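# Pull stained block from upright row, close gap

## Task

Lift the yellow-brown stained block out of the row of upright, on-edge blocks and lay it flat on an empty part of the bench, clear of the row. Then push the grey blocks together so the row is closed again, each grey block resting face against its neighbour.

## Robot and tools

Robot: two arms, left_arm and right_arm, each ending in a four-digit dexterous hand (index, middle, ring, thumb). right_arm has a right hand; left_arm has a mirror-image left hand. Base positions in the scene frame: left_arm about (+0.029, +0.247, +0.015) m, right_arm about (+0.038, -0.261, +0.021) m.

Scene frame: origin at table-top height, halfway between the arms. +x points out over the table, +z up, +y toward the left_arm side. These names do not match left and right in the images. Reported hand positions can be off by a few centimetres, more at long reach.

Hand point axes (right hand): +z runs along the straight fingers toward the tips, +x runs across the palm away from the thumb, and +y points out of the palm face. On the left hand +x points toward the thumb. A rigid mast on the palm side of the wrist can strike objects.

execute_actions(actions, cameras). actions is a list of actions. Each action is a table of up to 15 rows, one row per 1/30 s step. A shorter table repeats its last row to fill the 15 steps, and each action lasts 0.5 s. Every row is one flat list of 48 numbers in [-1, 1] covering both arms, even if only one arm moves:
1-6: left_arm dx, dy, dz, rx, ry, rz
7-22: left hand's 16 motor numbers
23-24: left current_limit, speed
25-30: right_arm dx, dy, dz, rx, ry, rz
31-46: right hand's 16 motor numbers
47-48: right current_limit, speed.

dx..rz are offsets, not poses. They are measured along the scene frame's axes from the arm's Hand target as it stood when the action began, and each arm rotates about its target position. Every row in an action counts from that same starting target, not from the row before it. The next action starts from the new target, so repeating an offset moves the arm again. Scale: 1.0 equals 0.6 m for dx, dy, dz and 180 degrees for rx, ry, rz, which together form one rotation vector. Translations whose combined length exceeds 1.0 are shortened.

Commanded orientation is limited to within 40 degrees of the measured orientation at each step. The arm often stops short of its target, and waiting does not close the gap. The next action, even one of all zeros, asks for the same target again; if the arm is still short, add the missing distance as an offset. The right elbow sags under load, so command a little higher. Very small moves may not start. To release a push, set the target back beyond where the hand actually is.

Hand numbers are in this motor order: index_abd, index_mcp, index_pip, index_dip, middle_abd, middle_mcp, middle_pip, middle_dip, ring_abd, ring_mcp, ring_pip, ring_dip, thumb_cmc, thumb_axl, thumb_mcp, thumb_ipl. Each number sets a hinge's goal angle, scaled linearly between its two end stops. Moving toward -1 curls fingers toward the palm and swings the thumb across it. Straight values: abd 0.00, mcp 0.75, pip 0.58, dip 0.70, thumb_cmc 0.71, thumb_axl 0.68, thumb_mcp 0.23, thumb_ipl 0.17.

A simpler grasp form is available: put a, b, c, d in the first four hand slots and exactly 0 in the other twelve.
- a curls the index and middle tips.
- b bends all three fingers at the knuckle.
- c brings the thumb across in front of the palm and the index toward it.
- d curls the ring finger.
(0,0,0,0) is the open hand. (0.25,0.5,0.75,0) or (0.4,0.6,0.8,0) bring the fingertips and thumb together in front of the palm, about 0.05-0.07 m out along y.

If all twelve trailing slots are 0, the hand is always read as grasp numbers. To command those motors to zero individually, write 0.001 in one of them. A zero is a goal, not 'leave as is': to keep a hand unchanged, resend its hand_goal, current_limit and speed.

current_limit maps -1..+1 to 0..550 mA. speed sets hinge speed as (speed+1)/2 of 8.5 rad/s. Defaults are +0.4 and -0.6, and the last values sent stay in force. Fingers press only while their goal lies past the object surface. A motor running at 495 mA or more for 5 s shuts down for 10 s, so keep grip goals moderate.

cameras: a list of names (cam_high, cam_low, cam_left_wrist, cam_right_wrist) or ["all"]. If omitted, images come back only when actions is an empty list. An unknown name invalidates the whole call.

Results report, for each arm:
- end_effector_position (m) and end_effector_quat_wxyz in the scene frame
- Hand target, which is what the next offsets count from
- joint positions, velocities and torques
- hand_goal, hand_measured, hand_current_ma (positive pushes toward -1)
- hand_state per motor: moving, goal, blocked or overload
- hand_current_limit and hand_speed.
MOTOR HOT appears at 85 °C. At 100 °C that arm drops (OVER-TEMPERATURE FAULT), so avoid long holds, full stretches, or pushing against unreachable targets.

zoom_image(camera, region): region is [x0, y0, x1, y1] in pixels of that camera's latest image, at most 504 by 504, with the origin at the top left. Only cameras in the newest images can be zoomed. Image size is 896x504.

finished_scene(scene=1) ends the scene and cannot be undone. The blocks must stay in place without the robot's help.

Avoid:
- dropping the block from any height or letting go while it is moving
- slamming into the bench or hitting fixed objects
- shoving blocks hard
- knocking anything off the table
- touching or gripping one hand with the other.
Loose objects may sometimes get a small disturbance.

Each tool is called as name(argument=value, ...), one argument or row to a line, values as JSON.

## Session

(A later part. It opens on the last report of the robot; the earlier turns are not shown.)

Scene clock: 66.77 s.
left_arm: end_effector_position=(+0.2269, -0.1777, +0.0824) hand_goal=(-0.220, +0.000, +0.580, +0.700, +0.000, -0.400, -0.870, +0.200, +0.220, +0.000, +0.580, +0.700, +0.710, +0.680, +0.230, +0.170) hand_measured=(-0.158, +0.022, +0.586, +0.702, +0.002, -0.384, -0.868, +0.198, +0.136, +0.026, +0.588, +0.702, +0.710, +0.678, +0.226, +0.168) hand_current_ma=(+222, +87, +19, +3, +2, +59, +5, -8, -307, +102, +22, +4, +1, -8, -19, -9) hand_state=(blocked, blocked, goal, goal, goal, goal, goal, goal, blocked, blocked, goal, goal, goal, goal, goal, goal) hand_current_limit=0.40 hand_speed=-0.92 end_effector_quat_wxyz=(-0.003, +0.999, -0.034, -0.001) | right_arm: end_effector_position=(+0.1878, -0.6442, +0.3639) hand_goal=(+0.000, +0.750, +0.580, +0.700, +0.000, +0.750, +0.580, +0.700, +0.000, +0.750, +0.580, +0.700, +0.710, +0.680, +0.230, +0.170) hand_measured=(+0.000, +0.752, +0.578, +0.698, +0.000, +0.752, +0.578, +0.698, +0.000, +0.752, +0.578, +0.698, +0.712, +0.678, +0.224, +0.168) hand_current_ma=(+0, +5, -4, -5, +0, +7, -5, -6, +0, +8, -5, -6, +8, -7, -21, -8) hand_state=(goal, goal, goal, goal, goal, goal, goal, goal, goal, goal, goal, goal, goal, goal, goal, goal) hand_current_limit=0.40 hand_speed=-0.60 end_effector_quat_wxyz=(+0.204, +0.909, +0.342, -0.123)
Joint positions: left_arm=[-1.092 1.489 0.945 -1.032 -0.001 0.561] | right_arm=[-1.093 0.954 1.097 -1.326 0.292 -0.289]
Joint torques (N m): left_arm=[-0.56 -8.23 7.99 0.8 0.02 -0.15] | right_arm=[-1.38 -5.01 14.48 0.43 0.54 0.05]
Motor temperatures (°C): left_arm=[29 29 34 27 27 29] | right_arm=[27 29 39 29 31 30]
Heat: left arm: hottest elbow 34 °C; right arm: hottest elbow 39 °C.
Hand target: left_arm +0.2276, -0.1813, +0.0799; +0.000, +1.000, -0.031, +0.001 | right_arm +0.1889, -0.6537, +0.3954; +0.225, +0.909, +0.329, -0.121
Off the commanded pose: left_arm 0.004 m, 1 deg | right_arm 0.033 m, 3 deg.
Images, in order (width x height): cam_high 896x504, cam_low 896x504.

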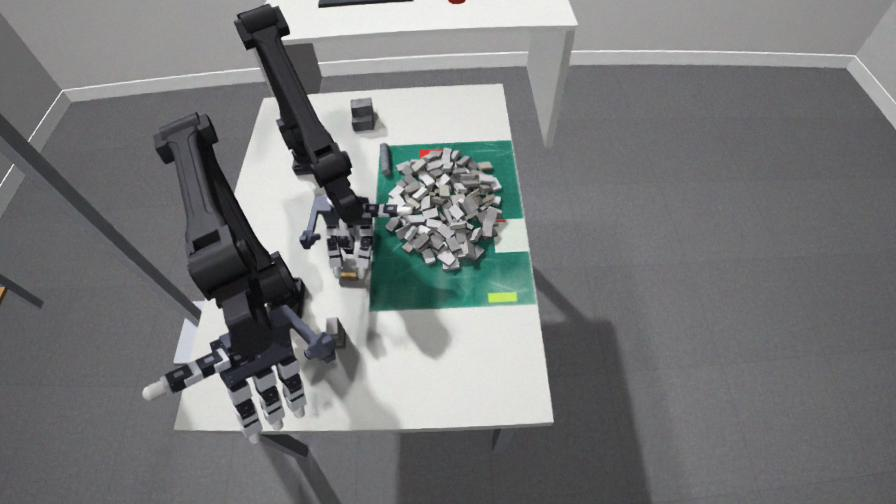

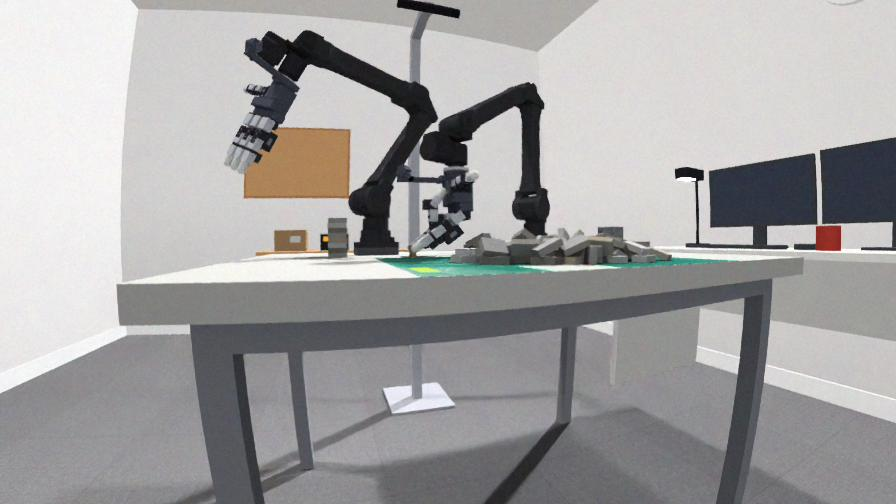

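execute_actions(
  actions=[
    [[0,0,-0.004,0,0,0,-0.22,0,0.58,0.70,0,-0.4,-0.87,0.2,0.22,0,0.58,0.70,0.71,0.68,0.23,0.17,0.4,-0.92,0,0,0,0,0,0,0,0,0,0,0,0,0,0,0,0,0,0,0,0,0,0,0.4,-0.6],[0,0,-0.008,0,0,0,-0.22,0,0.58,0.70,0,-0.4,-0.87,0.2,0.22,0,0.58,0.70,0.71,0.68,0.23,0.17,0.4,-0.92,0,0,0,0,0,0,0,0,0,0,0,0,0,0,0,0,0,0,0,0,0,0,0.4,-0.6]],
  ],
  cameras=["cam_high","cam_low"],
)

zoom_image(
  camera="cam_low",
  region=[380, 210, 480, 270],
)

zoom_image(
  camera="cam_high",
  region=[310, 230, 390, 310],
)

Scene clock: 67.83 s.
left_arm: end_effector_position=(+0.2276, -0.1792, +0.0816) hand_goal=(-0.220, +0.000, +0.580, +0.700, +0.000, -0.400, -0.870, +0.200, +0.220, +0.000, +0.580, +0.700, +0.710, +0.680, +0.230, +0.170) hand_measured=(-0.158, +0.020, +0.586, +0.702, +0.002, -0.384, -0.868, +0.198, +0.136, +0.022, +0.588, +0.702, +0.710, +0.678, +0.226, +0.168) hand_current_ma=(+222, +78, +19, +3, +2, +59, +5, -8, -307, +84, +22, +4, +1, -8, -19, -9) hand_state=(blocked, blocked, goal, goal, goal, goal, goal, goal, blocked, blocked, goal, goal, goal, goal, goal, goal) hand_current_limit=0.40 hand_speed=-0.92 end_effector_quat_wxyz=(+0.001, +0.999, -0.034, +0.001) | right_arm: end_effector_position=(+0.1878, -0.6442, +0.3639) hand_goal=(+0.000, +0.750, +0.580, +0.700, +0.000, +0.750, +0.580, +0.700, +0.000, +0.750, +0.580, +0.700, +0.710, +0.680, +0.230, +0.170) hand_measured=(+0.000, +0.752, +0.578, +0.698, +0.000, +0.752, +0.578, +0.698, +0.000, +0.752, +0.578, +0.698, +0.712, +0.678, +0.224, +0.168) hand_current_ma=(+0, +5, -4, -5, +0, +7, -5, -6, +0, +8, -5, -6, +8, -7, -21, -8) hand_state=(goal, goal, goal, goal, goal, goal, goal, goal, goal, goal, goal, goal, goal, goal, goal, goal) hand_current_limit=0.40 hand_speed=-0.60 end_effector_quat_wxyz=(+0.204, +0.909, +0.342, -0.123)
Joint positions: left_arm=[-1.092 1.49 0.941 -1.019 -0.001 0.561] | right_arm=[-1.093 0.954 1.097 -1.326 0.292 -0.289]
Joint torques (N m): left_arm=[-0.62 -7.88 7.76 0.85 0.02 -0.15] | right_arm=[-1.44 -5.01 14.46 0.44 0.54 0.06]
Heat: left arm: hottest elbow 34 °C; right arm: hottest elbow 39 °C.
Hand target: left_arm +0.2276, -0.1814, +0.0752; +0.000, +1.000, -0.031, +0.001 | right_arm +0.1889, -0.6537, +0.3954; +0.225, +0.909, +0.329, -0.121
Off the commanded pose: left_arm 0.007 m, 0 deg | right_arm 0.033 m, 3 deg.
Images, in order (width x height): cam_high 896x504, cam_low 896x504.

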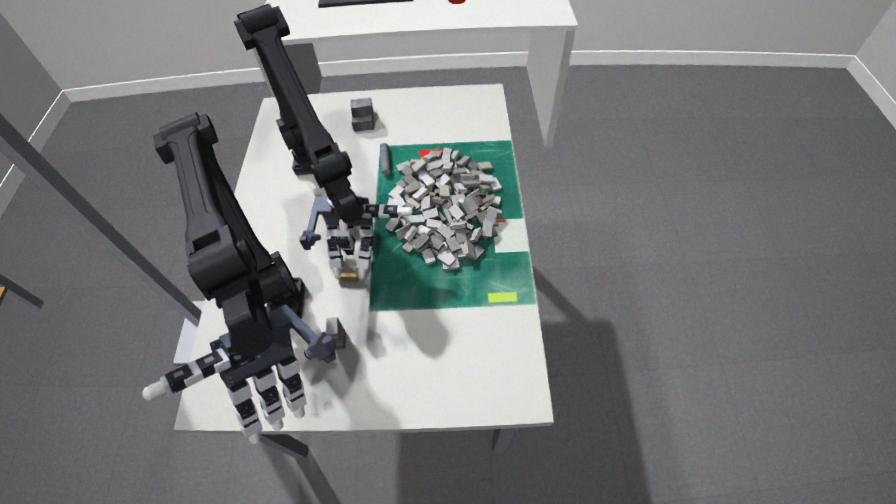

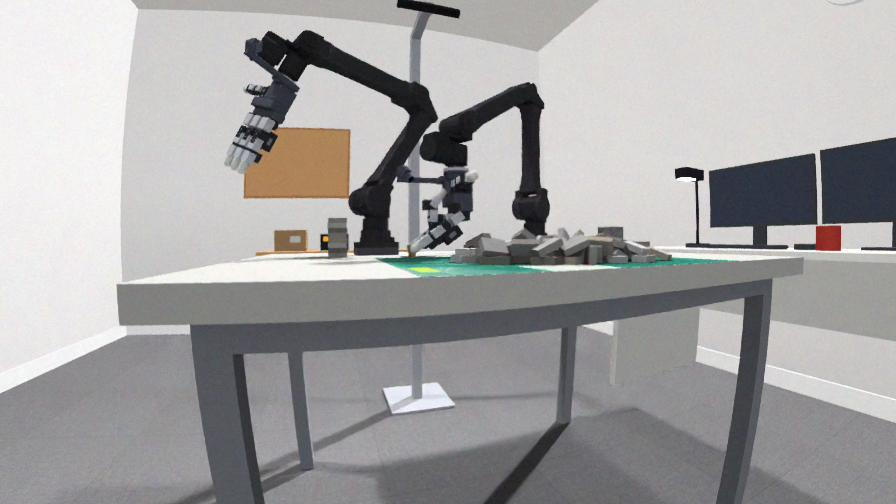

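Scaled by 5.040 from the camera's 896x504 image, which has a finer 1280x720 frame.

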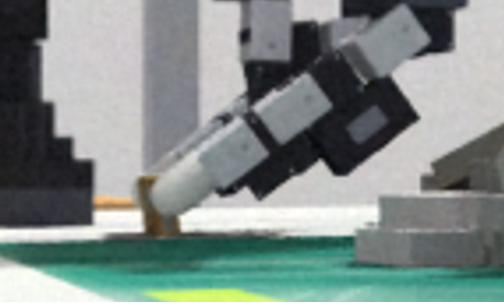

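Scaled by 6.300 from the camera's 896x504 image, which has a finer 1280x720 frame.

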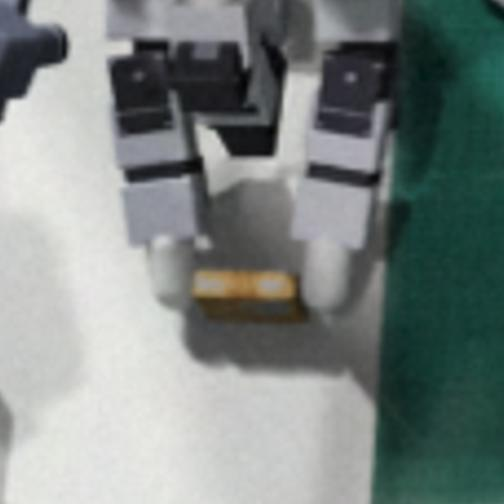

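execute_actions(
  actions=[
    [[0,-0.007,0.0,0,0,0,-0.22,0,0.58,0.70,0,-0.4,-0.87,0.2,0.22,0,0.58,0.70,0.71,0.68,0.23,0.17,0.4,-0.92,0,0,0,0,0,0,0,0,0,0,0,0,0,0,0,0,0,0,0,0,0,0,0.4,-0.6],[0,-0.014,0.0,0,0,0,-0.22,0,0.58,0.70,0,-0.4,-0.87,0.2,0.22,0,0.58,0.70,0.71,0.68,0.23,0.17,0.4,-0.92,0,0,0,0,0,0,0,0,0,0,0,0,0,0,0,0,0,0,0,0,0,0,0.4,-0.6],[0,-0.02,0.0,0,0,0,-0.22,0,0.58,0.70,0,-0.4,-0.87,0.2,0.22,0,0.58,0.70,0.71,0.68,0.23,0.17,0.4,-0.92,0,0,0,0,0,0,0,0,0,0,0,0,0,0,0,0,0,0,0,0,0,0,0.4,-0.6]],
  ],
  cameras=["cam_high","cam_low"],
)

zoom_image(
  camera="cam_low",
  region=[380, 210, 480, 270],
)

zoom_image(
  camera="cam_high",
  region=[310, 230, 390, 310],
)

Scene clock: 69.53 s.
left_arm: end_effector_position=(+0.2257, -0.1810, +0.0761) hand_goal=(-0.220, +0.000, +0.580, +0.700, +0.000, -0.400, -0.870, +0.200, +0.220, +0.000, +0.580, +0.700, +0.710, +0.680, +0.230, +0.170) hand_measured=(-0.158, -0.008, +0.572, +0.696, +0.002, -0.384, -0.868, +0.198, +0.136, -0.004, +0.574, +0.698, +0.710, +0.678, +0.226, +0.168) hand_current_ma=(+222, -31, -25, -10, +2, +59, +5, -8, -305, -15, -17, -6, +1, -8, -19, -9) hand_state=(blocked, goal, goal, goal, goal, goal, goal, goal, blocked, goal, goal, goal, goal, goal, goal, goal) hand_current_limit=0.40 hand_speed=-0.92 end_effector_quat_wxyz=(-0.003, +1.000, -0.030, -0.001) | right_arm: end_effector_position=(+0.1878, -0.6442, +0.3639) hand_goal=(+0.000, +0.750, +0.580, +0.700, +0.000, +0.750, +0.580, +0.700, +0.000, +0.750, +0.580, +0.700, +0.710, +0.680, +0.230, +0.170) hand_measured=(+0.000, +0.752, +0.578, +0.698, +0.000, +0.752, +0.578, +0.698, +0.000, +0.752, +0.578, +0.698, +0.712, +0.678, +0.224, +0.168) hand_current_ma=(+0, +5, -4, -5, +0, +7, -5, -6, +0, +8, -5, -6, +8, -7, -21, -8) hand_state=(goal, goal, goal, goal, goal, goal, goal, goal, goal, goal, goal, goal, goal, goal, goal, goal) hand_current_limit=0.40 hand_speed=-0.60 end_effector_quat_wxyz=(+0.204, +0.909, +0.342, -0.123)
Joint positions: left_arm=[-1.1 1.504 0.941 -1.013 -0.001 0.544] | right_arm=[-1.093 0.954 1.097 -1.326 0.292 -0.289]
Joint torques (N m): left_arm=[-1.08 -7.12 10.15 0.53 0.02 -0.09] | right_arm=[-1.38 -5.07 14.46 0.43 0.53 0.06]
Heat: left arm: hottest elbow 34 °C; right arm: hottest elbow 39 °C.
Hand target: left_arm +0.2277, -0.1934, +0.0752; +0.000, +1.000, -0.031, +0.001 | right_arm +0.1889, -0.6537, +0.3954; +0.225, +0.909, +0.329, -0.121
Off the commanded pose: left_arm 0.013 m, 0 deg | right_arm 0.033 m, 3 deg.
Images, in order (width x height): cam_high 896x504, cam_low 896x504.

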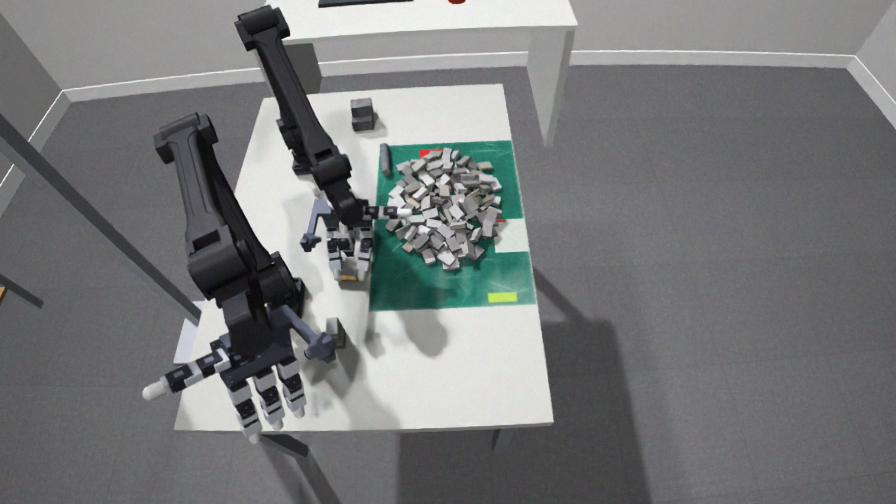

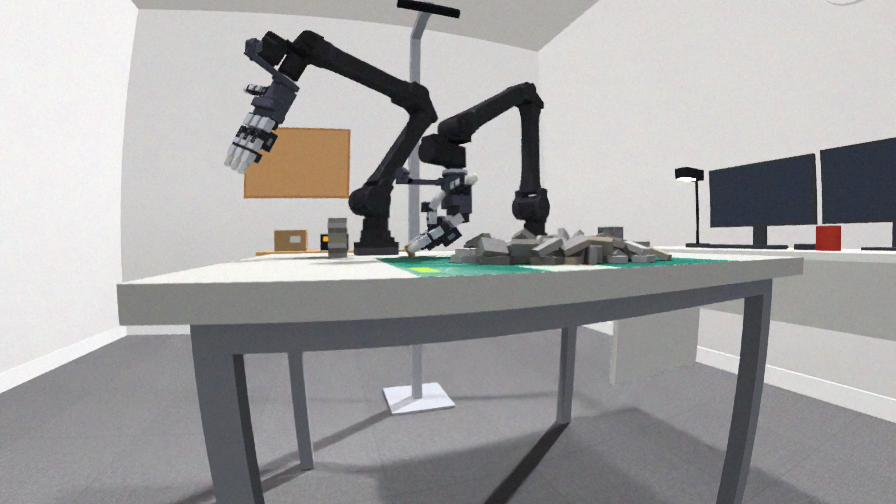

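Scaled by 5.040 from the camera's 896x504 image, which has a finer 1280x720 frame.

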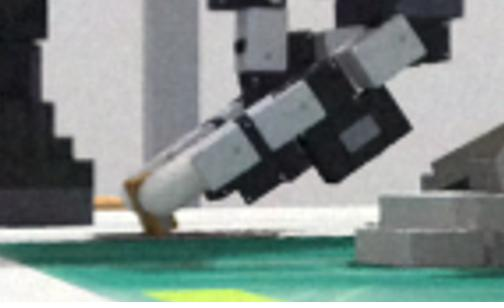

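Scaled by 6.300 from the camera's 896x504 image, which has a finer 1280x720 frame.

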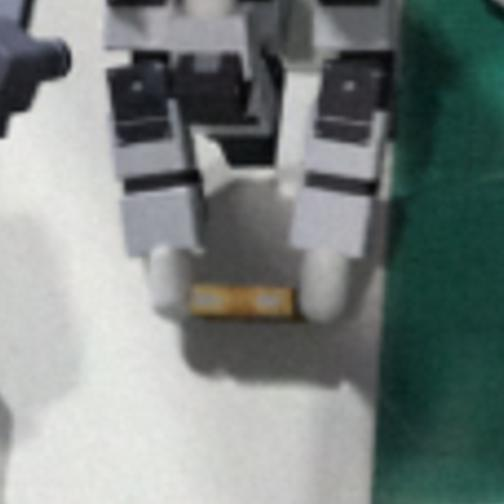

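execute_actions(
  actions=[
    [[0,-0.005,-0.002,0,0,0,-0.22,0,0.58,0.70,0,-0.4,-0.87,0.2,0.22,0,0.58,0.70,0.71,0.68,0.23,0.17,0.4,-0.92,0,0,0,0,0,0,0,0,0,0,0,0,0,0,0,0,0,0,0,0,0,0,0.4,-0.6],[0,-0.01,-0.005,0,0,0,-0.22,0,0.58,0.70,0,-0.4,-0.87,0.2,0.22,0,0.58,0.70,0.71,0.68,0.23,0.17,0.4,-0.92,0,0,0,0,0,0,0,0,0,0,0,0,0,0,0,0,0,0,0,0,0,0,0.4,-0.6],[0,-0.015,-0.007,0,0,0,-0.22,0,0.58,0.70,0,-0.4,-0.87,0.2,0.22,0,0.58,0.70,0.71,0.68,0.23,0.17,0.4,-0.92,0,0,0,0,0,0,0,0,0,0,0,0,0,0,0,0,0,0,0,0,0,0,0.4,-0.6]],
  ],
  cameras=["cam_high","cam_low"],
)

zoom_image(
  camera="cam_low",
  region=[380, 210, 480, 270],
)

zoom_image(
  camera="cam_high",
  region=[310, 230, 390, 310],
)

Scene clock: 70.77 s.
left_arm: end_effector_position=(+0.2236, -0.1903, +0.0684) hand_goal=(-0.220, +0.000, +0.580, +0.700, +0.000, -0.400, -0.870, +0.200, +0.220, +0.000, +0.580, +0.700, +0.710, +0.680, +0.230, +0.170) hand_measured=(-0.158, -0.002, +0.574, +0.696, +0.002, -0.384, -0.868, +0.198, +0.140, -0.002, +0.576, +0.698, +0.710, +0.678, +0.226, +0.168) hand_current_ma=(+222, -8, -16, -9, +2, +59, +5, -8, -295, -6, -12, -5, +0, -8, -19, -9) hand_state=(blocked, goal, goal, goal, goal, goal, goal, goal, blocked, goal, goal, goal, goal, goal, goal, goal) hand_current_limit=0.40 hand_speed=-0.92 end_effector_quat_wxyz=(-0.006, +0.999, -0.034, -0.002) | right_arm: end_effector_position=(+0.1878, -0.6442, +0.3639) hand_goal=(+0.000, +0.750, +0.580, +0.700, +0.000, +0.750, +0.580, +0.700, +0.000, +0.750, +0.580, +0.700, +0.710, +0.680, +0.230, +0.170) hand_measured=(+0.000, +0.752, +0.578, +0.698, +0.000, +0.752, +0.578, +0.698, +0.000, +0.752, +0.578, +0.698, +0.712, +0.678, +0.224, +0.168) hand_current_ma=(+0, +5, -4, -5, +0, +7, -5, -6, +0, +8, -5, -6, +8, -7, -21, -8) hand_state=(goal, goal, goal, goal, goal, goal, goal, goal, goal, goal, goal, goal, goal, goal, goal, goal) hand_current_limit=0.40 hand_speed=-0.60 end_effector_quat_wxyz=(+0.204, +0.909, +0.342, -0.123)
Joint positions: left_arm=[-1.115 1.537 0.957 -1.003 -0.002 0.537] | right_arm=[-1.093 0.954 1.097 -1.326 0.292 -0.289]
Joint torques (N m): left_arm=[-0.73 -8.06 10.17 0.4 0.06 -0.15] | right_arm=[-1.38 -5.07 14.45 0.43 0.54 0.05]
Heat: left arm: hottest elbow 34 °C; right arm: hottest elbow 40 °C.
Hand target: left_arm +0.2275, -0.2024, +0.0710; +0.000, +1.000, -0.031, +0.001 | right_arm +0.1889, -0.6537, +0.3954; +0.225, +0.909, +0.329, -0.121
Off the commanded pose: left_arm 0.013 m, 1 deg | right_arm 0.033 m, 3 deg.
Images, in order (width x height): cam_high 896x504, cam_low 896x504.

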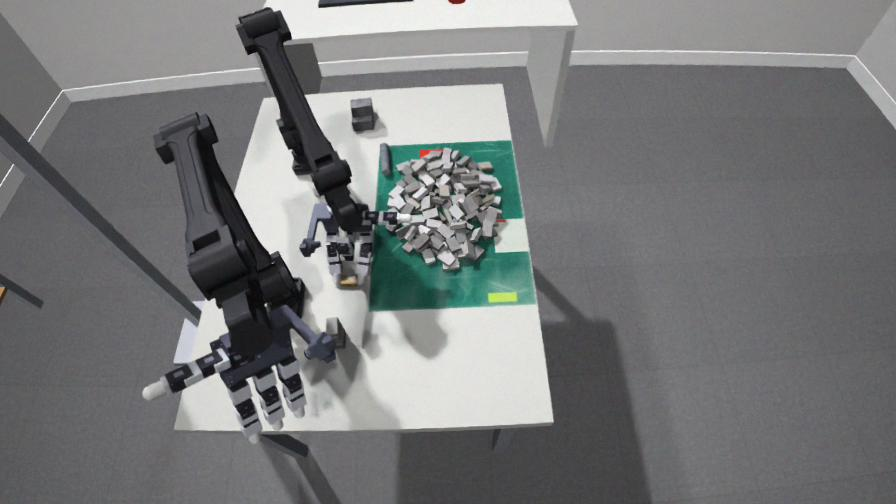

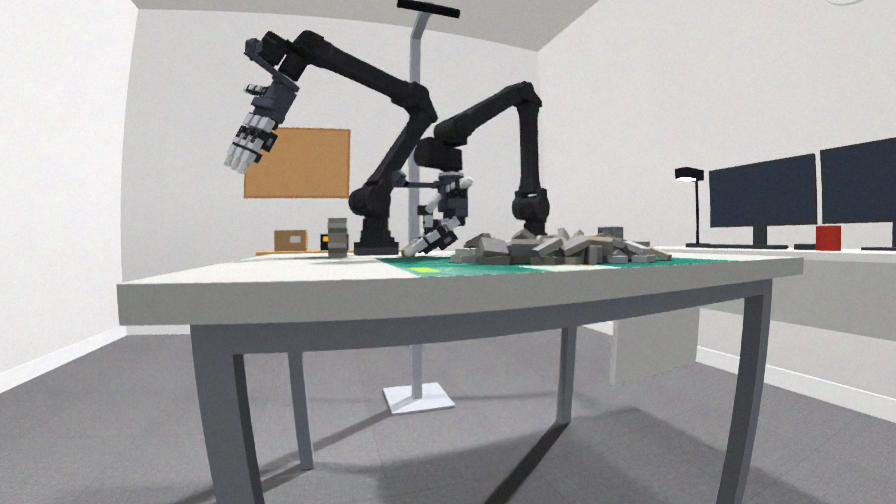

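Scaled by 5.040 from the camera's 896x504 image, which has a finer 1280x720 frame.

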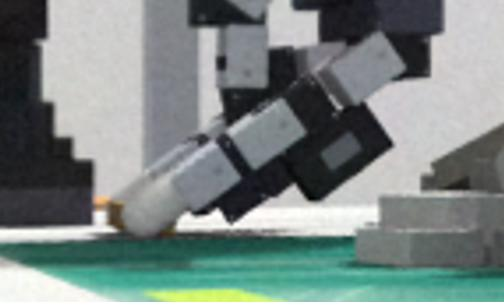

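Scaled by 6.300 from the camera's 896x504 image, which has a finer 1280x720 frame.

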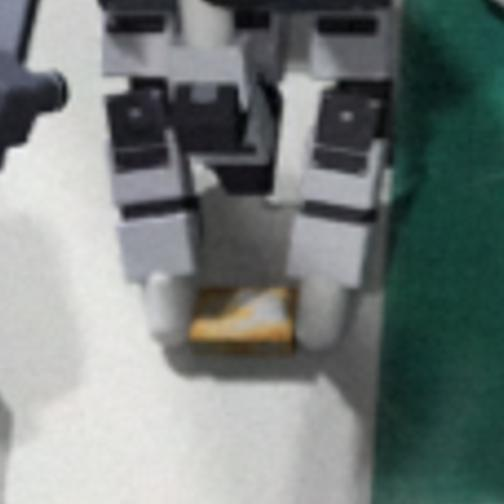

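execute_actions(
  actions=[
    [[0,0,0,0,0,0,-0.04,0,0.58,0.70,0,-0.4,-0.87,0.2,0.04,0,0.58,0.70,0.71,0.68,0.23,0.17,0.4,-0.96,0,0,0,0,0,0,0,0,0,0,0,0,0,0,0,0,0,0,0,0,0,0,0.4,-0.6]],
    [[0,0,0,0,0,0,-0.04,0,0.58,0.70,0,-0.4,-0.87,0.2,0.04,0,0.58,0.70,0.71,0.68,0.23,0.17,0.4,-0.96,0,0,0,0,0,0,0,0,0,0,0,0,0,0,0,0,0,0,0,0,0,0,0.4,-0.6]],
    [[0,0,0,0,0,0,-0.04,0,0.58,0.70,0,-0.4,-0.87,0.2,0.04,0,0.58,0.70,0.71,0.68,0.23,0.17,0.4,-0.96,0,0,0,0,0,0,0,0,0,0,0,0,0,0,0,0,0,0,0,0,0,0,0.4,-0.6]],
  ],
  cameras=["cam_high","cam_low"],
)

zoom_image(
  camera="cam_low",
  region=[380, 210, 480, 270],
)

zoom_image(
  camera="cam_high",
  region=[310, 230, 390, 310],
)

Scene clock: 73.17 s.
left_arm: end_effector_position=(+0.2239, -0.1902, +0.0683) hand_goal=(-0.040, +0.000, +0.580, +0.700, +0.000, -0.400, -0.870, +0.200, +0.040, +0.000, +0.580, +0.700, +0.710, +0.680, +0.230, +0.170) hand_measured=(-0.076, -0.004, +0.574, +0.696, +0.002, -0.384, -0.868, +0.198, +0.122, -0.002, +0.576, +0.698, +0.710, +0.678, +0.226, +0.168) hand_current_ma=(-122, -16, -16, -9, +2, +59, +5, -8, +298, -6, -12, -4, +0, -8, -19, -9) hand_state=(blocked, goal, goal, goal, goal, goal, goal, goal, blocked, goal, goal, goal, goal, goal, goal, goal) hand_current_limit=0.40 hand_speed=-0.96 end_effector_quat_wxyz=(-0.006, +0.999, -0.034, -0.001) | right_arm: end_effector_position=(+0.1878, -0.6442, +0.3639) hand_goal=(+0.000, +0.750, +0.580, +0.700, +0.000, +0.750, +0.580, +0.700, +0.000, +0.750, +0.580, +0.700, +0.710, +0.680, +0.230, +0.170) hand_measured=(+0.000, +0.752, +0.578, +0.698, +0.000, +0.752, +0.578, +0.698, +0.000, +0.752, +0.578, +0.698, +0.712, +0.678, +0.224, +0.168) hand_current_ma=(+0, +5, -4, -5, +0, +7, -5, -6, +0, +8, -5, -6, +8, -7, -21, -8) hand_state=(goal, goal, goal, goal, goal, goal, goal, goal, goal, goal, goal, goal, goal, goal, goal, goal) hand_current_limit=0.40 hand_speed=-0.60 end_effector_quat_wxyz=(+0.204, +0.909, +0.342, -0.123)
Joint positions: left_arm=[-1.115 1.537 0.957 -1.003 -0.004 0.537] | right_arm=[-1.093 0.954 1.097 -1.326 0.292 -0.289]
Joint torques (N m): left_arm=[-0.73 -7.94 10.17 0.42 0.14 -0.16] | right_arm=[-1.38 -5.01 14.48 0.43 0.54 0.05]
Heat: left arm: hottest elbow 34 °C; right arm: hottest elbow 40 °C.
Hand target: left_arm +0.2275, -0.2024, +0.0710; +0.000, +1.000, -0.031, +0.001 | right_arm +0.1889, -0.6537, +0.3954; +0.225, +0.909, +0.329, -0.121
Off the commanded pose: left_arm 0.013 m, 1 deg | right_arm 0.033 m, 3 deg.
Images, in order (width x height): cam_high 896x504, cam_low 896x504.

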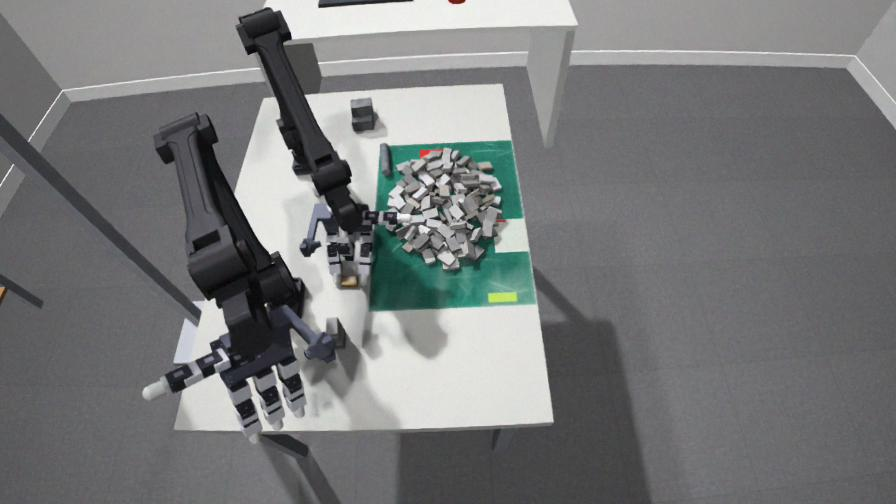

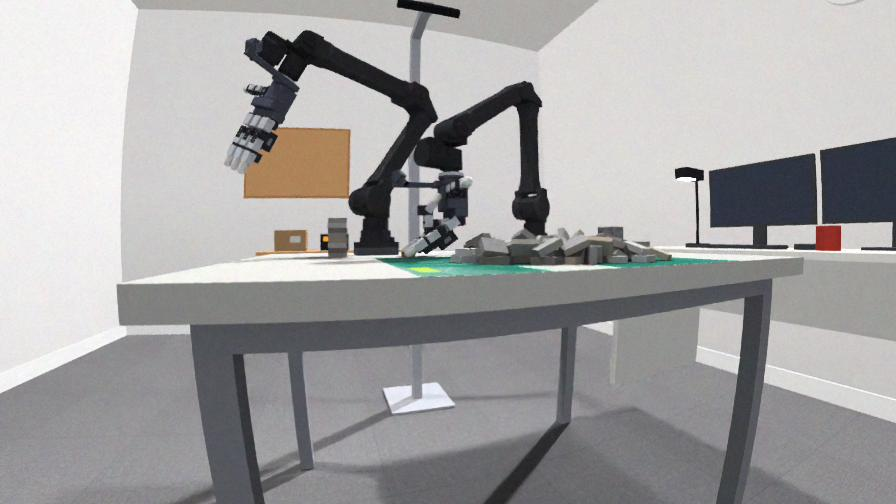

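Scaled by 5.040 from the camera's 896x504 image, which has a finer 1280x720 frame.

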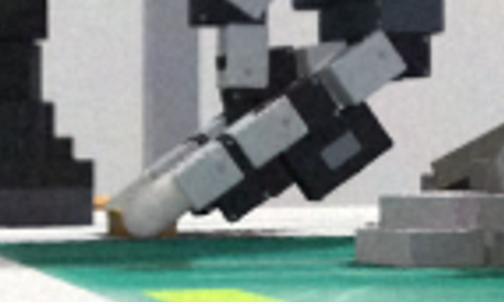

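Scaled by 6.300 from the camera's 896x504 image, which has a finer 1280x720 frame.

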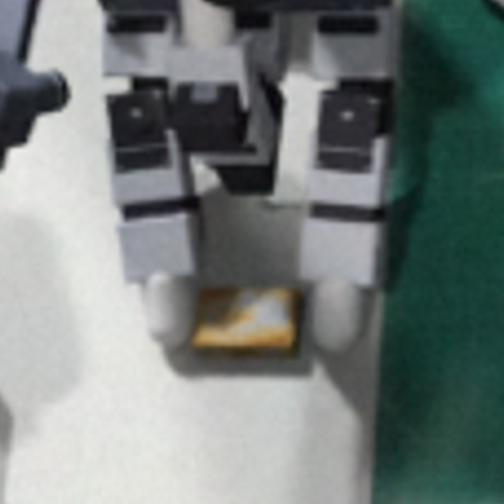

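execute_actions(
  actions=[
    [[0,0,0,0,0,0,0.03,0,0.58,0.70,0,-0.4,-0.87,0.2,-0.06,0,0.58,0.70,0.71,0.68,0.23,0.17,0.4,-0.95,0,0,0,0,0,0,0,0,0,0,0,0,0,0,0,0,0,0,0,0,0,0,0.4,-0.6]],
    [[0,0,0,0,0,0,0.03,0,0.58,0.70,0,-0.4,-0.87,0.2,-0.06,0,0.58,0.70,0.71,0.68,0.23,0.17,0.4,-0.95,0,0,0,0,0,0,0,0,0,0,0,0,0,0,0,0,0,0,0,0,0,0,0.4,-0.6]],
  ],
  cameras=["cam_high","cam_low"],
)

zoom_image(
  camera="cam_low",
  region=[380, 210, 480, 270],
)

zoom_image(
  camera="cam_high",
  region=[310, 230, 390, 310],
)

Scene clock: 74.90 s.
left_arm: end_effector_position=(+0.2243, -0.1900, +0.0683) hand_goal=(+0.030, +0.000, +0.580, +0.700, +0.000, -0.400, -0.870, +0.200, -0.060, +0.000, +0.580, +0.700, +0.710, +0.680, +0.230, +0.170) hand_measured=(-0.006, -0.006, +0.574, +0.696, +0.002, -0.384, -0.868, +0.198, +0.112, -0.004, +0.576, +0.698, +0.710, +0.678, +0.226, +0.168) hand_current_ma=(-121, -19, -16, -9, +2, +59, +5, -8, +385, -10, -12, -4, +0, -8, -19, -9) hand_state=(blocked, goal, goal, goal, goal, goal, goal, goal, blocked, goal, goal, goal, goal, goal, goal, goal) hand_current_limit=0.40 hand_speed=-0.95 end_effector_quat_wxyz=(-0.007, +0.999, -0.033, +0.000) | right_arm: end_effector_position=(+0.1878, -0.6442, +0.3639) hand_goal=(+0.000, +0.750, +0.580, +0.700, +0.000, +0.750, +0.580, +0.700, +0.000, +0.750, +0.580, +0.700, +0.710, +0.680, +0.230, +0.170) hand_measured=(+0.000, +0.752, +0.578, +0.698, +0.000, +0.752, +0.578, +0.698, +0.000, +0.752, +0.578, +0.698, +0.712, +0.678, +0.224, +0.168) hand_current_ma=(+0, +5, -4, -5, +0, +7, -5, -6, +0, +8, -5, -6, +8, -7, -21, -8) hand_state=(goal, goal, goal, goal, goal, goal, goal, goal, goal, goal, goal, goal, goal, goal, goal, goal) hand_current_limit=0.40 hand_speed=-0.60 end_effector_quat_wxyz=(+0.204, +0.909, +0.342, -0.123)
Joint positions: left_arm=[-1.115 1.537 0.957 -1.003 -0.006 0.536] | right_arm=[-1.093 0.954 1.097 -1.326 0.292 -0.289]
Joint torques (N m): left_arm=[-0.73 -8 10.17 0.42 0.24 -0.15] | right_arm=[-1.38 -5.01 14.48 0.44 0.54 0.06]
Heat: left arm: hottest elbow 33 °C; right arm: hottest elbow 41 °C.
Hand target: left_arm +0.2275, -0.2024, +0.0710; +0.000, +1.000, -0.031, +0.001 | right_arm +0.1889, -0.6537, +0.3954; +0.225, +0.909, +0.329, -0.121
Off the commanded pose: left_arm 0.013 m, 1 deg | right_arm 0.033 m, 3 deg.
Images, in order (width x height): cam_high 896x504, cam_low 896x504.

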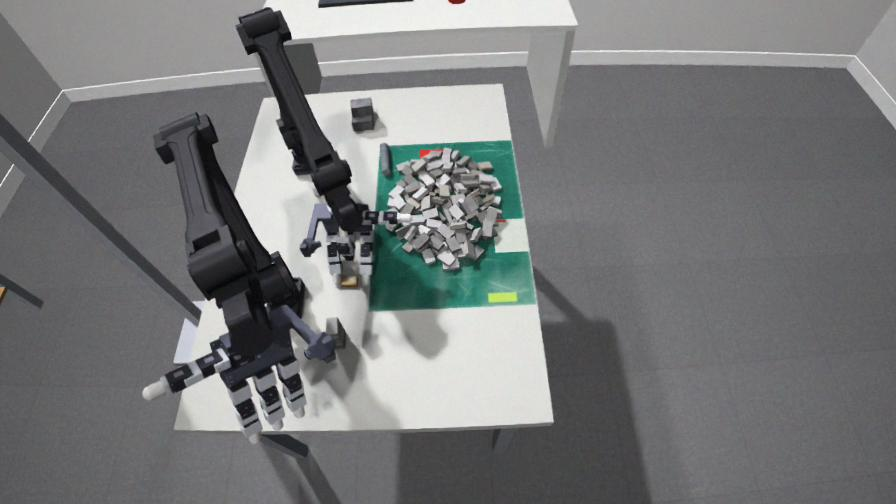

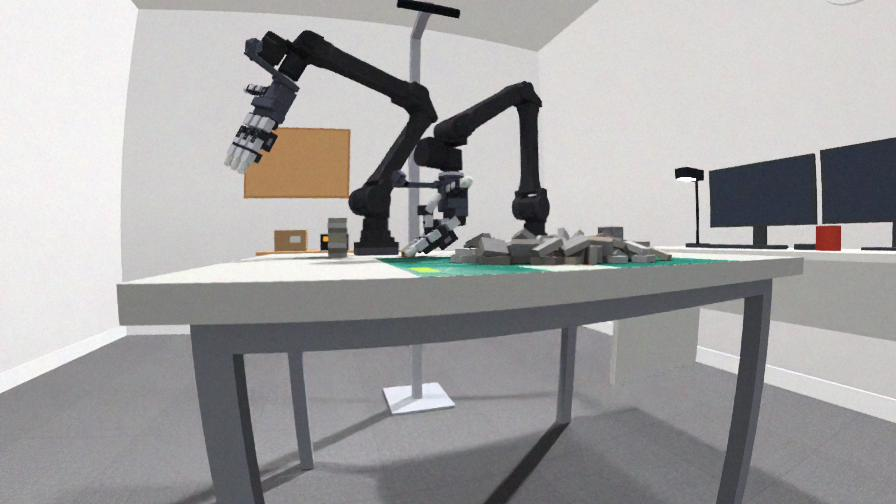

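Scaled by 5.040 from the camera's 896x504 image, which has a finer 1280x720 frame.

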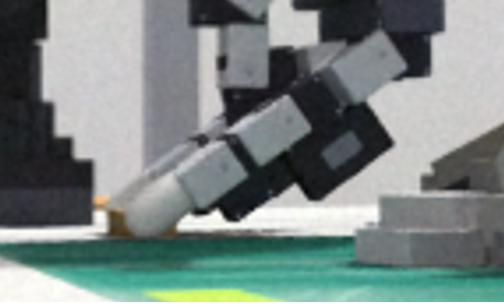

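Scaled by 6.300 from the camera's 896x504 image, which has a finer 1280x720 frame.

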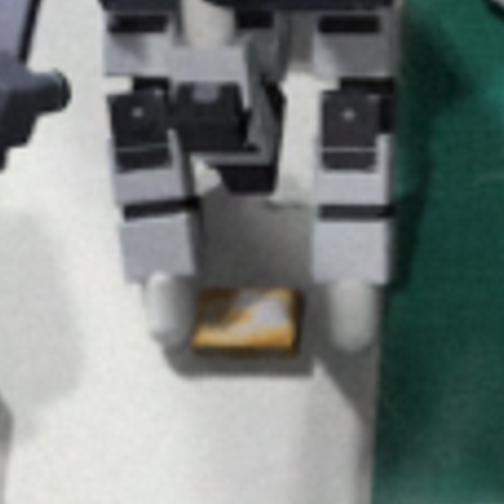

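execute_actions(
  actions=[
    [[-0.012,0,0.01,0,0,0,0.03,0,0.58,0.70,0,-0.4,-0.87,0.2,0.09,0,0.58,0.70,0.71,0.68,0.23,0.17,0.4,-0.95,0,0,0,0,0,0,0,0,0,0,0,0,0,0,0,0,0,0,0,0,0,0,0.4,-0.6]],
    [[-0.004,0,0.03,0,0,0,0.03,0,0.58,0.70,0,-0.4,-0.87,0.2,0.09,0,0.58,0.70,0.71,0.68,0.23,0.17,0.4,-0.95,0,0,0,0,0,0,0,0,0,0,0,0,0,0,0,0,0,0,0,0,0,0,0.4,-0.6]],
  ],
  cameras=["cam_high","cam_low"],
)

zoom_image(
  camera="cam_high",
  region=[310, 230, 390, 310],
)

Scene clock: 76.50 s.
left_arm: end_effector_position=(+0.2137, -0.1886, +0.0792) hand_goal=(+0.030, +0.000, +0.580, +0.700, +0.000, -0.400, -0.870, +0.200, +0.090, +0.000, +0.580, +0.700, +0.710, +0.680, +0.230, +0.170) hand_measured=(+0.030, +0.004, +0.580, +0.698, +0.002, -0.384, -0.868, +0.198, +0.090, +0.004, +0.578, +0.698, +0.710, +0.678, +0.226, +0.168) hand_current_ma=(+1, +14, -2, -6, +2, +59, +5, -8, +1, +14, -3, -4, +1, -8, -19, -9) hand_state=(goal, goal, goal, goal, goal, goal, goal, goal, goal, goal, goal, goal, goal, goal, goal, goal) hand_current_limit=0.40 hand_speed=-0.95 end_effector_quat_wxyz=(-0.013, +0.999, -0.033, -0.005) | right_arm: end_effector_position=(+0.1878, -0.6442, +0.3639) hand_goal=(+0.000, +0.750, +0.580, +0.700, +0.000, +0.750, +0.580, +0.700, +0.000, +0.750, +0.580, +0.700, +0.710, +0.680, +0.230, +0.170) hand_measured=(+0.000, +0.752, +0.578, +0.698, +0.000, +0.752, +0.578, +0.698, +0.000, +0.752, +0.578, +0.698, +0.712, +0.678, +0.224, +0.168) hand_current_ma=(+0, +5, -4, -5, +0, +7, -5, -6, +0, +8, -5, -6, +8, -7, -21, -8) hand_state=(goal, goal, goal, goal, goal, goal, goal, goal, goal, goal, goal, goal, goal, goal, goal, goal) hand_current_limit=0.40 hand_speed=-0.60 end_effector_quat_wxyz=(+0.204, +0.909, +0.342, -0.123)
Joint positions: left_arm=[-1.136 1.514 0.968 -1.053 -0.003 0.514] | right_arm=[-1.093 0.954 1.097 -1.326 0.292 -0.289]
Joint torques (N m): left_arm=[-0.73 -9.35 11.08 -0.27 0.06 -0.14] | right_arm=[-1.38 -5.07 14.46 0.43 0.54 0.06]
Heat: left arm: hottest elbow 33 °C; right arm: hottest elbow 41 °C.
Hand target: left_arm +0.2181, -0.2024, +0.0949; +0.000, +1.000, -0.030, +0.001 | right_arm +0.1889, -0.6537, +0.3954; +0.225, +0.909, +0.329, -0.121
Off the commanded pose: left_arm 0.022 m, 2 deg | right_arm 0.033 m, 3 deg.
Images, in order (width x height): cam_high 896x504, cam_low 896x504.

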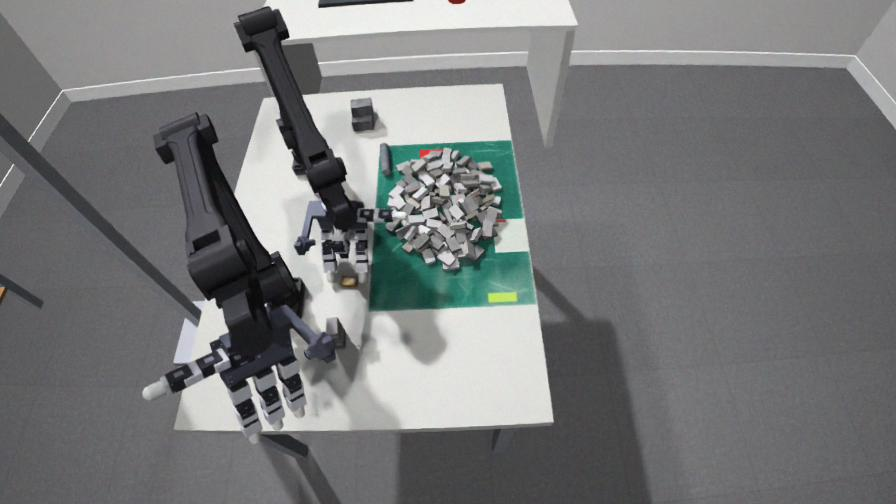

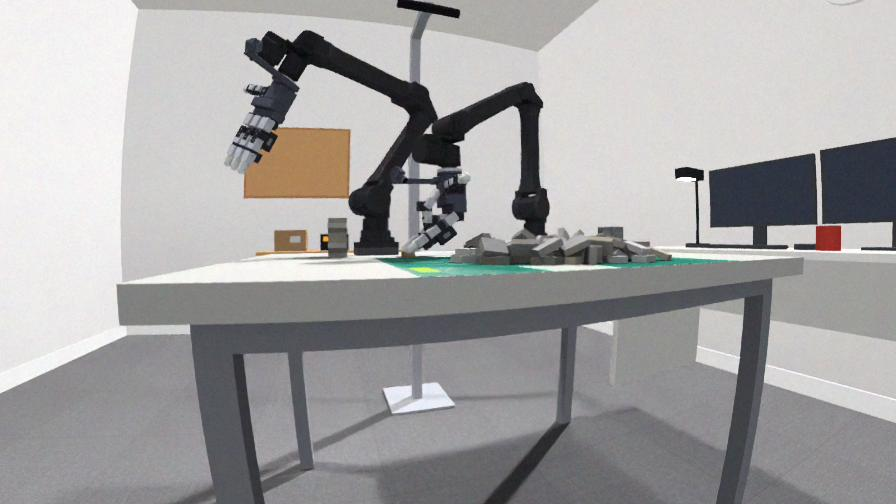

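Scaled by 6.300 from the camera's 896x504 image, which has a finer 1280x720 frame.

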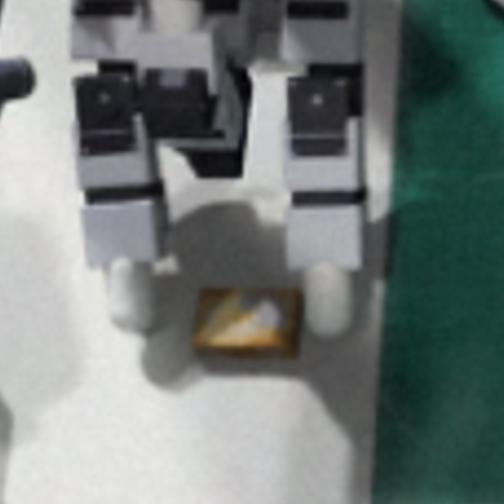

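execute_actions(
  actions=[
    [[0,0,0.04,0,0,0,0,0.1,0.58,0.70,0,-0.3,-0.87,0.2,0,0.1,0.58,0.70,0.71,0.68,0.23,0.17,0.4,-0.8,0,0,0,0,0,0,0,0,0,0,0,0,0,0,0,0,0,0,0,0,0,0,0.4,-0.6],[0,0,0.08,0,0,0,0,0.2,0.58,0.70,0,-0.2,-0.87,0.2,0,0.2,0.58,0.70,0.71,0.68,0.23,0.17,0.4,-0.8,0,0,0,0,0,0,0,0,0,0,0,0,0,0,0,0,0,0,0,0,0,0,0.4,-0.6]],
    [[0,0,0.05,0,0,0,0,0.5,0.58,0.70,0,0.2,-0.87,0.1,0,0.5,0.58,0.70,0.71,0.68,0.23,0.17,0.4,-0.8,0,0,0,0,0,0,0,0,0,0,0,0,0,0,0,0,0,0,0,0,0,0,0.4,-0.6],[0,0,0.1,0,0,0,0,0.75,0.58,0.70,0,0.6,-0.87,-0.2,0,0.75,0.58,0.70,0.71,0.68,0.23,0.17,0.4,-0.8,0,0,0,0,0,0,0,0,0,0,0,0,0,0,0,0,0,0,0,0,0,0,0.4,-0.6]],
    [[0.03,0.04,0.03,0,0,0.04,0,0.75,0.58,0.70,0,1,-0.87,-0.68,0,0.75,0.58,0.70,0.71,0.68,0.23,0.17,0.4,-0.8,0,0,0,0,0,0,0,0,0,0,0,0,0,0,0,0,0,0,0,0,0,0,0.4,-0.6],[0.06,0.08,0.06,0,0,0.08,0,0.75,0.58,0.70,0,1,-0.87,-0.68,0,0.75,0.58,0.70,0.71,0.68,0.23,0.17,0.4,-0.8,0,0,0,0,0,0,0,0,0,0,0,0,0,0,0,0,0,0,0,0,0,0,0.4,-0.6]],
  ],
  cameras=["all"],
)

zoom_image(
  camera="cam_high",
  region=[310, 180, 410, 280],
)

Scene clock: 80.30 s.
left_arm: end_effector_position=(+0.2475, -0.1456, +0.2266) hand_goal=(+0.000, +0.750, +0.580, +0.700, +0.000, +1.000, -0.870, -0.680, +0.000, +0.750, +0.580, +0.700, +0.710, +0.680, +0.230, +0.170) hand_measured=(+0.002, +0.748, +0.580, +0.698, +0.002, +0.994, -0.868, -0.678, +0.002, +0.746, +0.580, +0.698, +0.710, +0.678, +0.226, +0.168) hand_current_ma=(+6, -9, -2, -6, +2, -17, +5, +8, +7, -10, -2, -4, +0, -8, -19, -9) hand_state=(goal, goal, goal, goal, goal, goal, goal, goal, goal, goal, goal, goal, goal, goal, goal, goal) hand_current_limit=0.40 hand_speed=-0.80 end_effector_quat_wxyz=(-0.007, +0.996, +0.089, -0.003) | right_arm: end_effector_position=(+0.1878, -0.6442, +0.3639) hand_goal=(+0.000, +0.750, +0.580, +0.700, +0.000, +0.750, +0.580, +0.700, +0.000, +0.750, +0.580, +0.700, +0.710, +0.680, +0.230, +0.170) hand_measured=(+0.000, +0.752, +0.578, +0.698, +0.000, +0.752, +0.578, +0.698, +0.000, +0.752, +0.578, +0.698, +0.712, +0.678, +0.224, +0.168) hand_current_ma=(+0, +5, -4, -5, +0, +7, -5, -6, +0, +8, -5, -6, +8, -7, -21, -8) hand_state=(goal, goal, goal, goal, goal, goal, goal, goal, goal, goal, goal, goal, goal, goal, goal, goal) hand_current_limit=0.40 hand_speed=-0.60 end_effector_quat_wxyz=(+0.204, +0.909, +0.342, -0.123)
Joint positions: left_arm=[-1.058 1.304 1.164 -1.447 -0.001 0.349] | right_arm=[-1.093 0.954 1.097 -1.326 0.292 -0.289]
Joint torques (N m): left_arm=[-0.15 -6.53 12.42 -0.21 -0.13 -0.16] | right_arm=[-1.44 -5.07 14.46 0.43 0.54 0.05]
Heat: left arm: hottest elbow 34 °C; right arm: hottest elbow 42 °C.
Hand target: left_arm +0.2541, -0.1544, +0.2391; +0.000, +0.995, +0.095, +0.001 | right_arm +0.1889, -0.6537, +0.3954; +0.225, +0.909, +0.329, -0.121
Off the commanded pose: left_arm 0.016 m, 1 deg | right_arm 0.033 m, 3 deg.
camera_calibration:
cam_left_wrist: T_world_to_cam=[[-0.883402, 0.466995, 0.0389563, 0.239836], [0.339729, 0.580956, 0.739644, -0.214021], [0.322778, 0.666637, -0.67187, 0.294085], [0, 0, 0, 1]] pos_world=[0.189656, -0.183713, 0.346544]
cam_right_wrist: T_world_to_cam=[[-0.201423, -0.858778, 0.471094, -0.652132], [-0.60664, 0.486981, 0.628361, 0.153729], [-0.769036, -0.159218, -0.619058, 0.393802], [0, 0, 0, 1]] pos_world=[0.264752, -0.572199, 0.454404]

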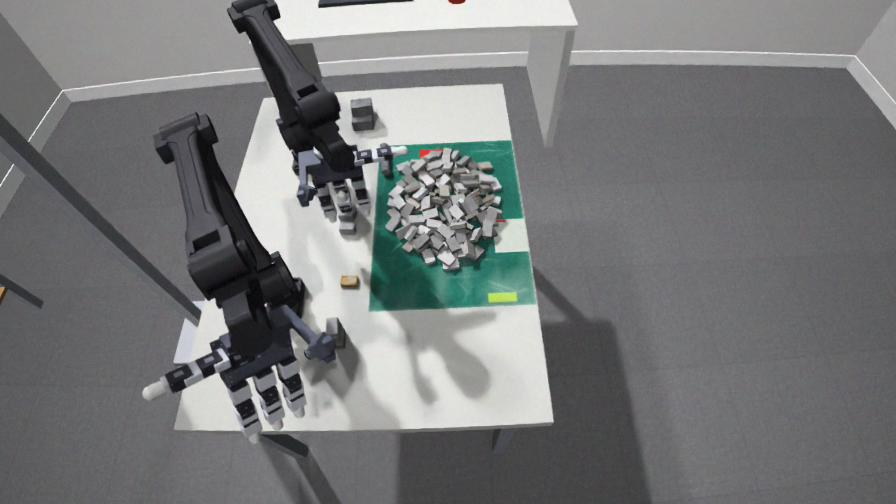

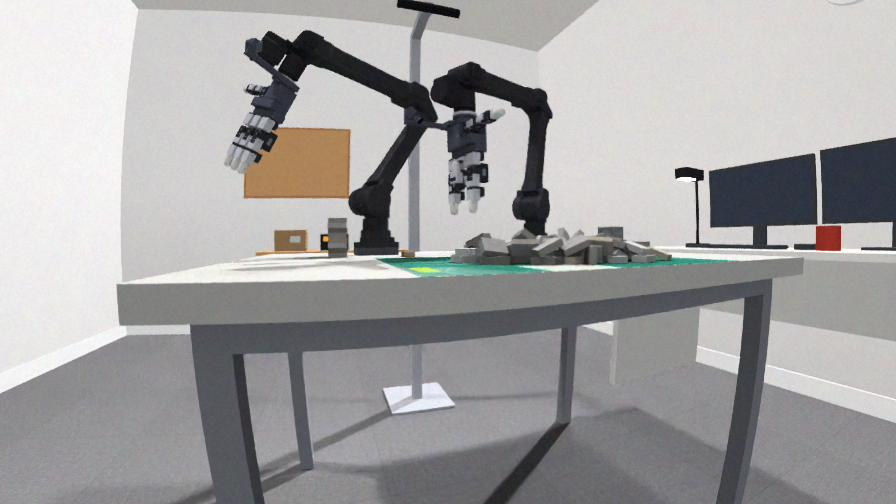

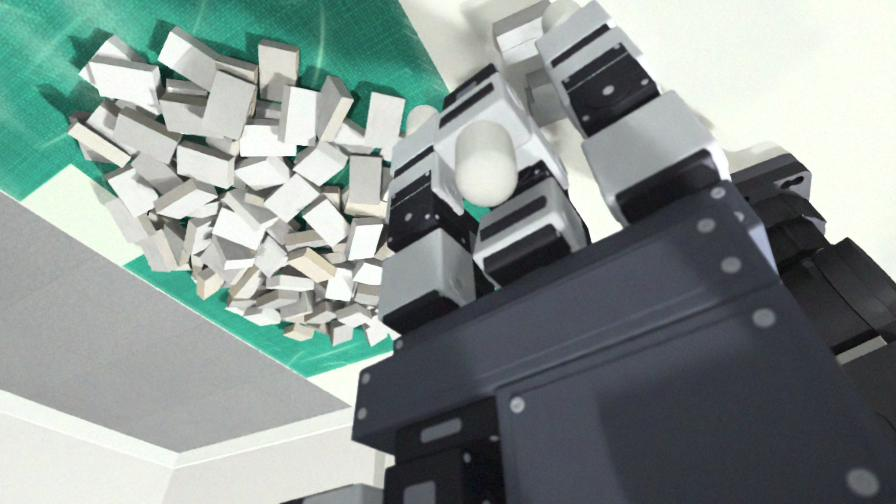

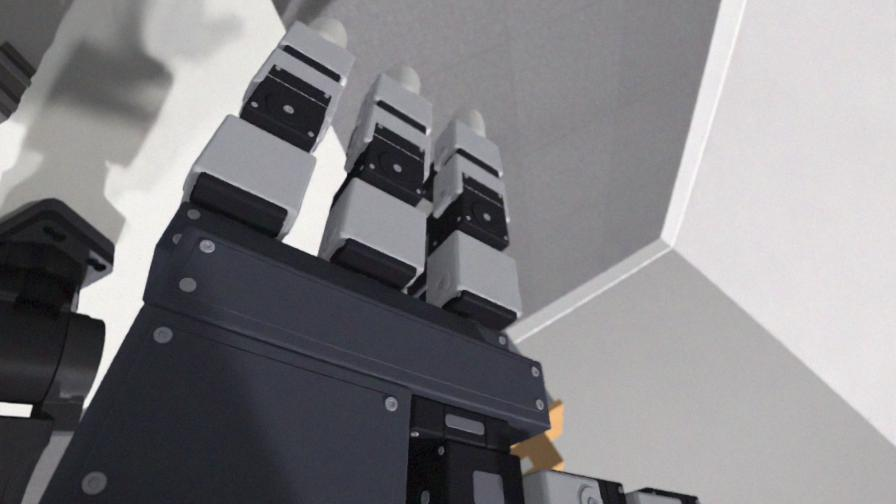

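Scaled by 5.040 from the camera's 896x504 image, which has a finer 1280x720 frame.

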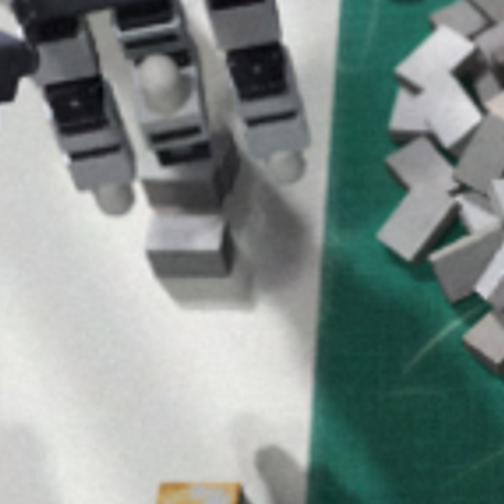

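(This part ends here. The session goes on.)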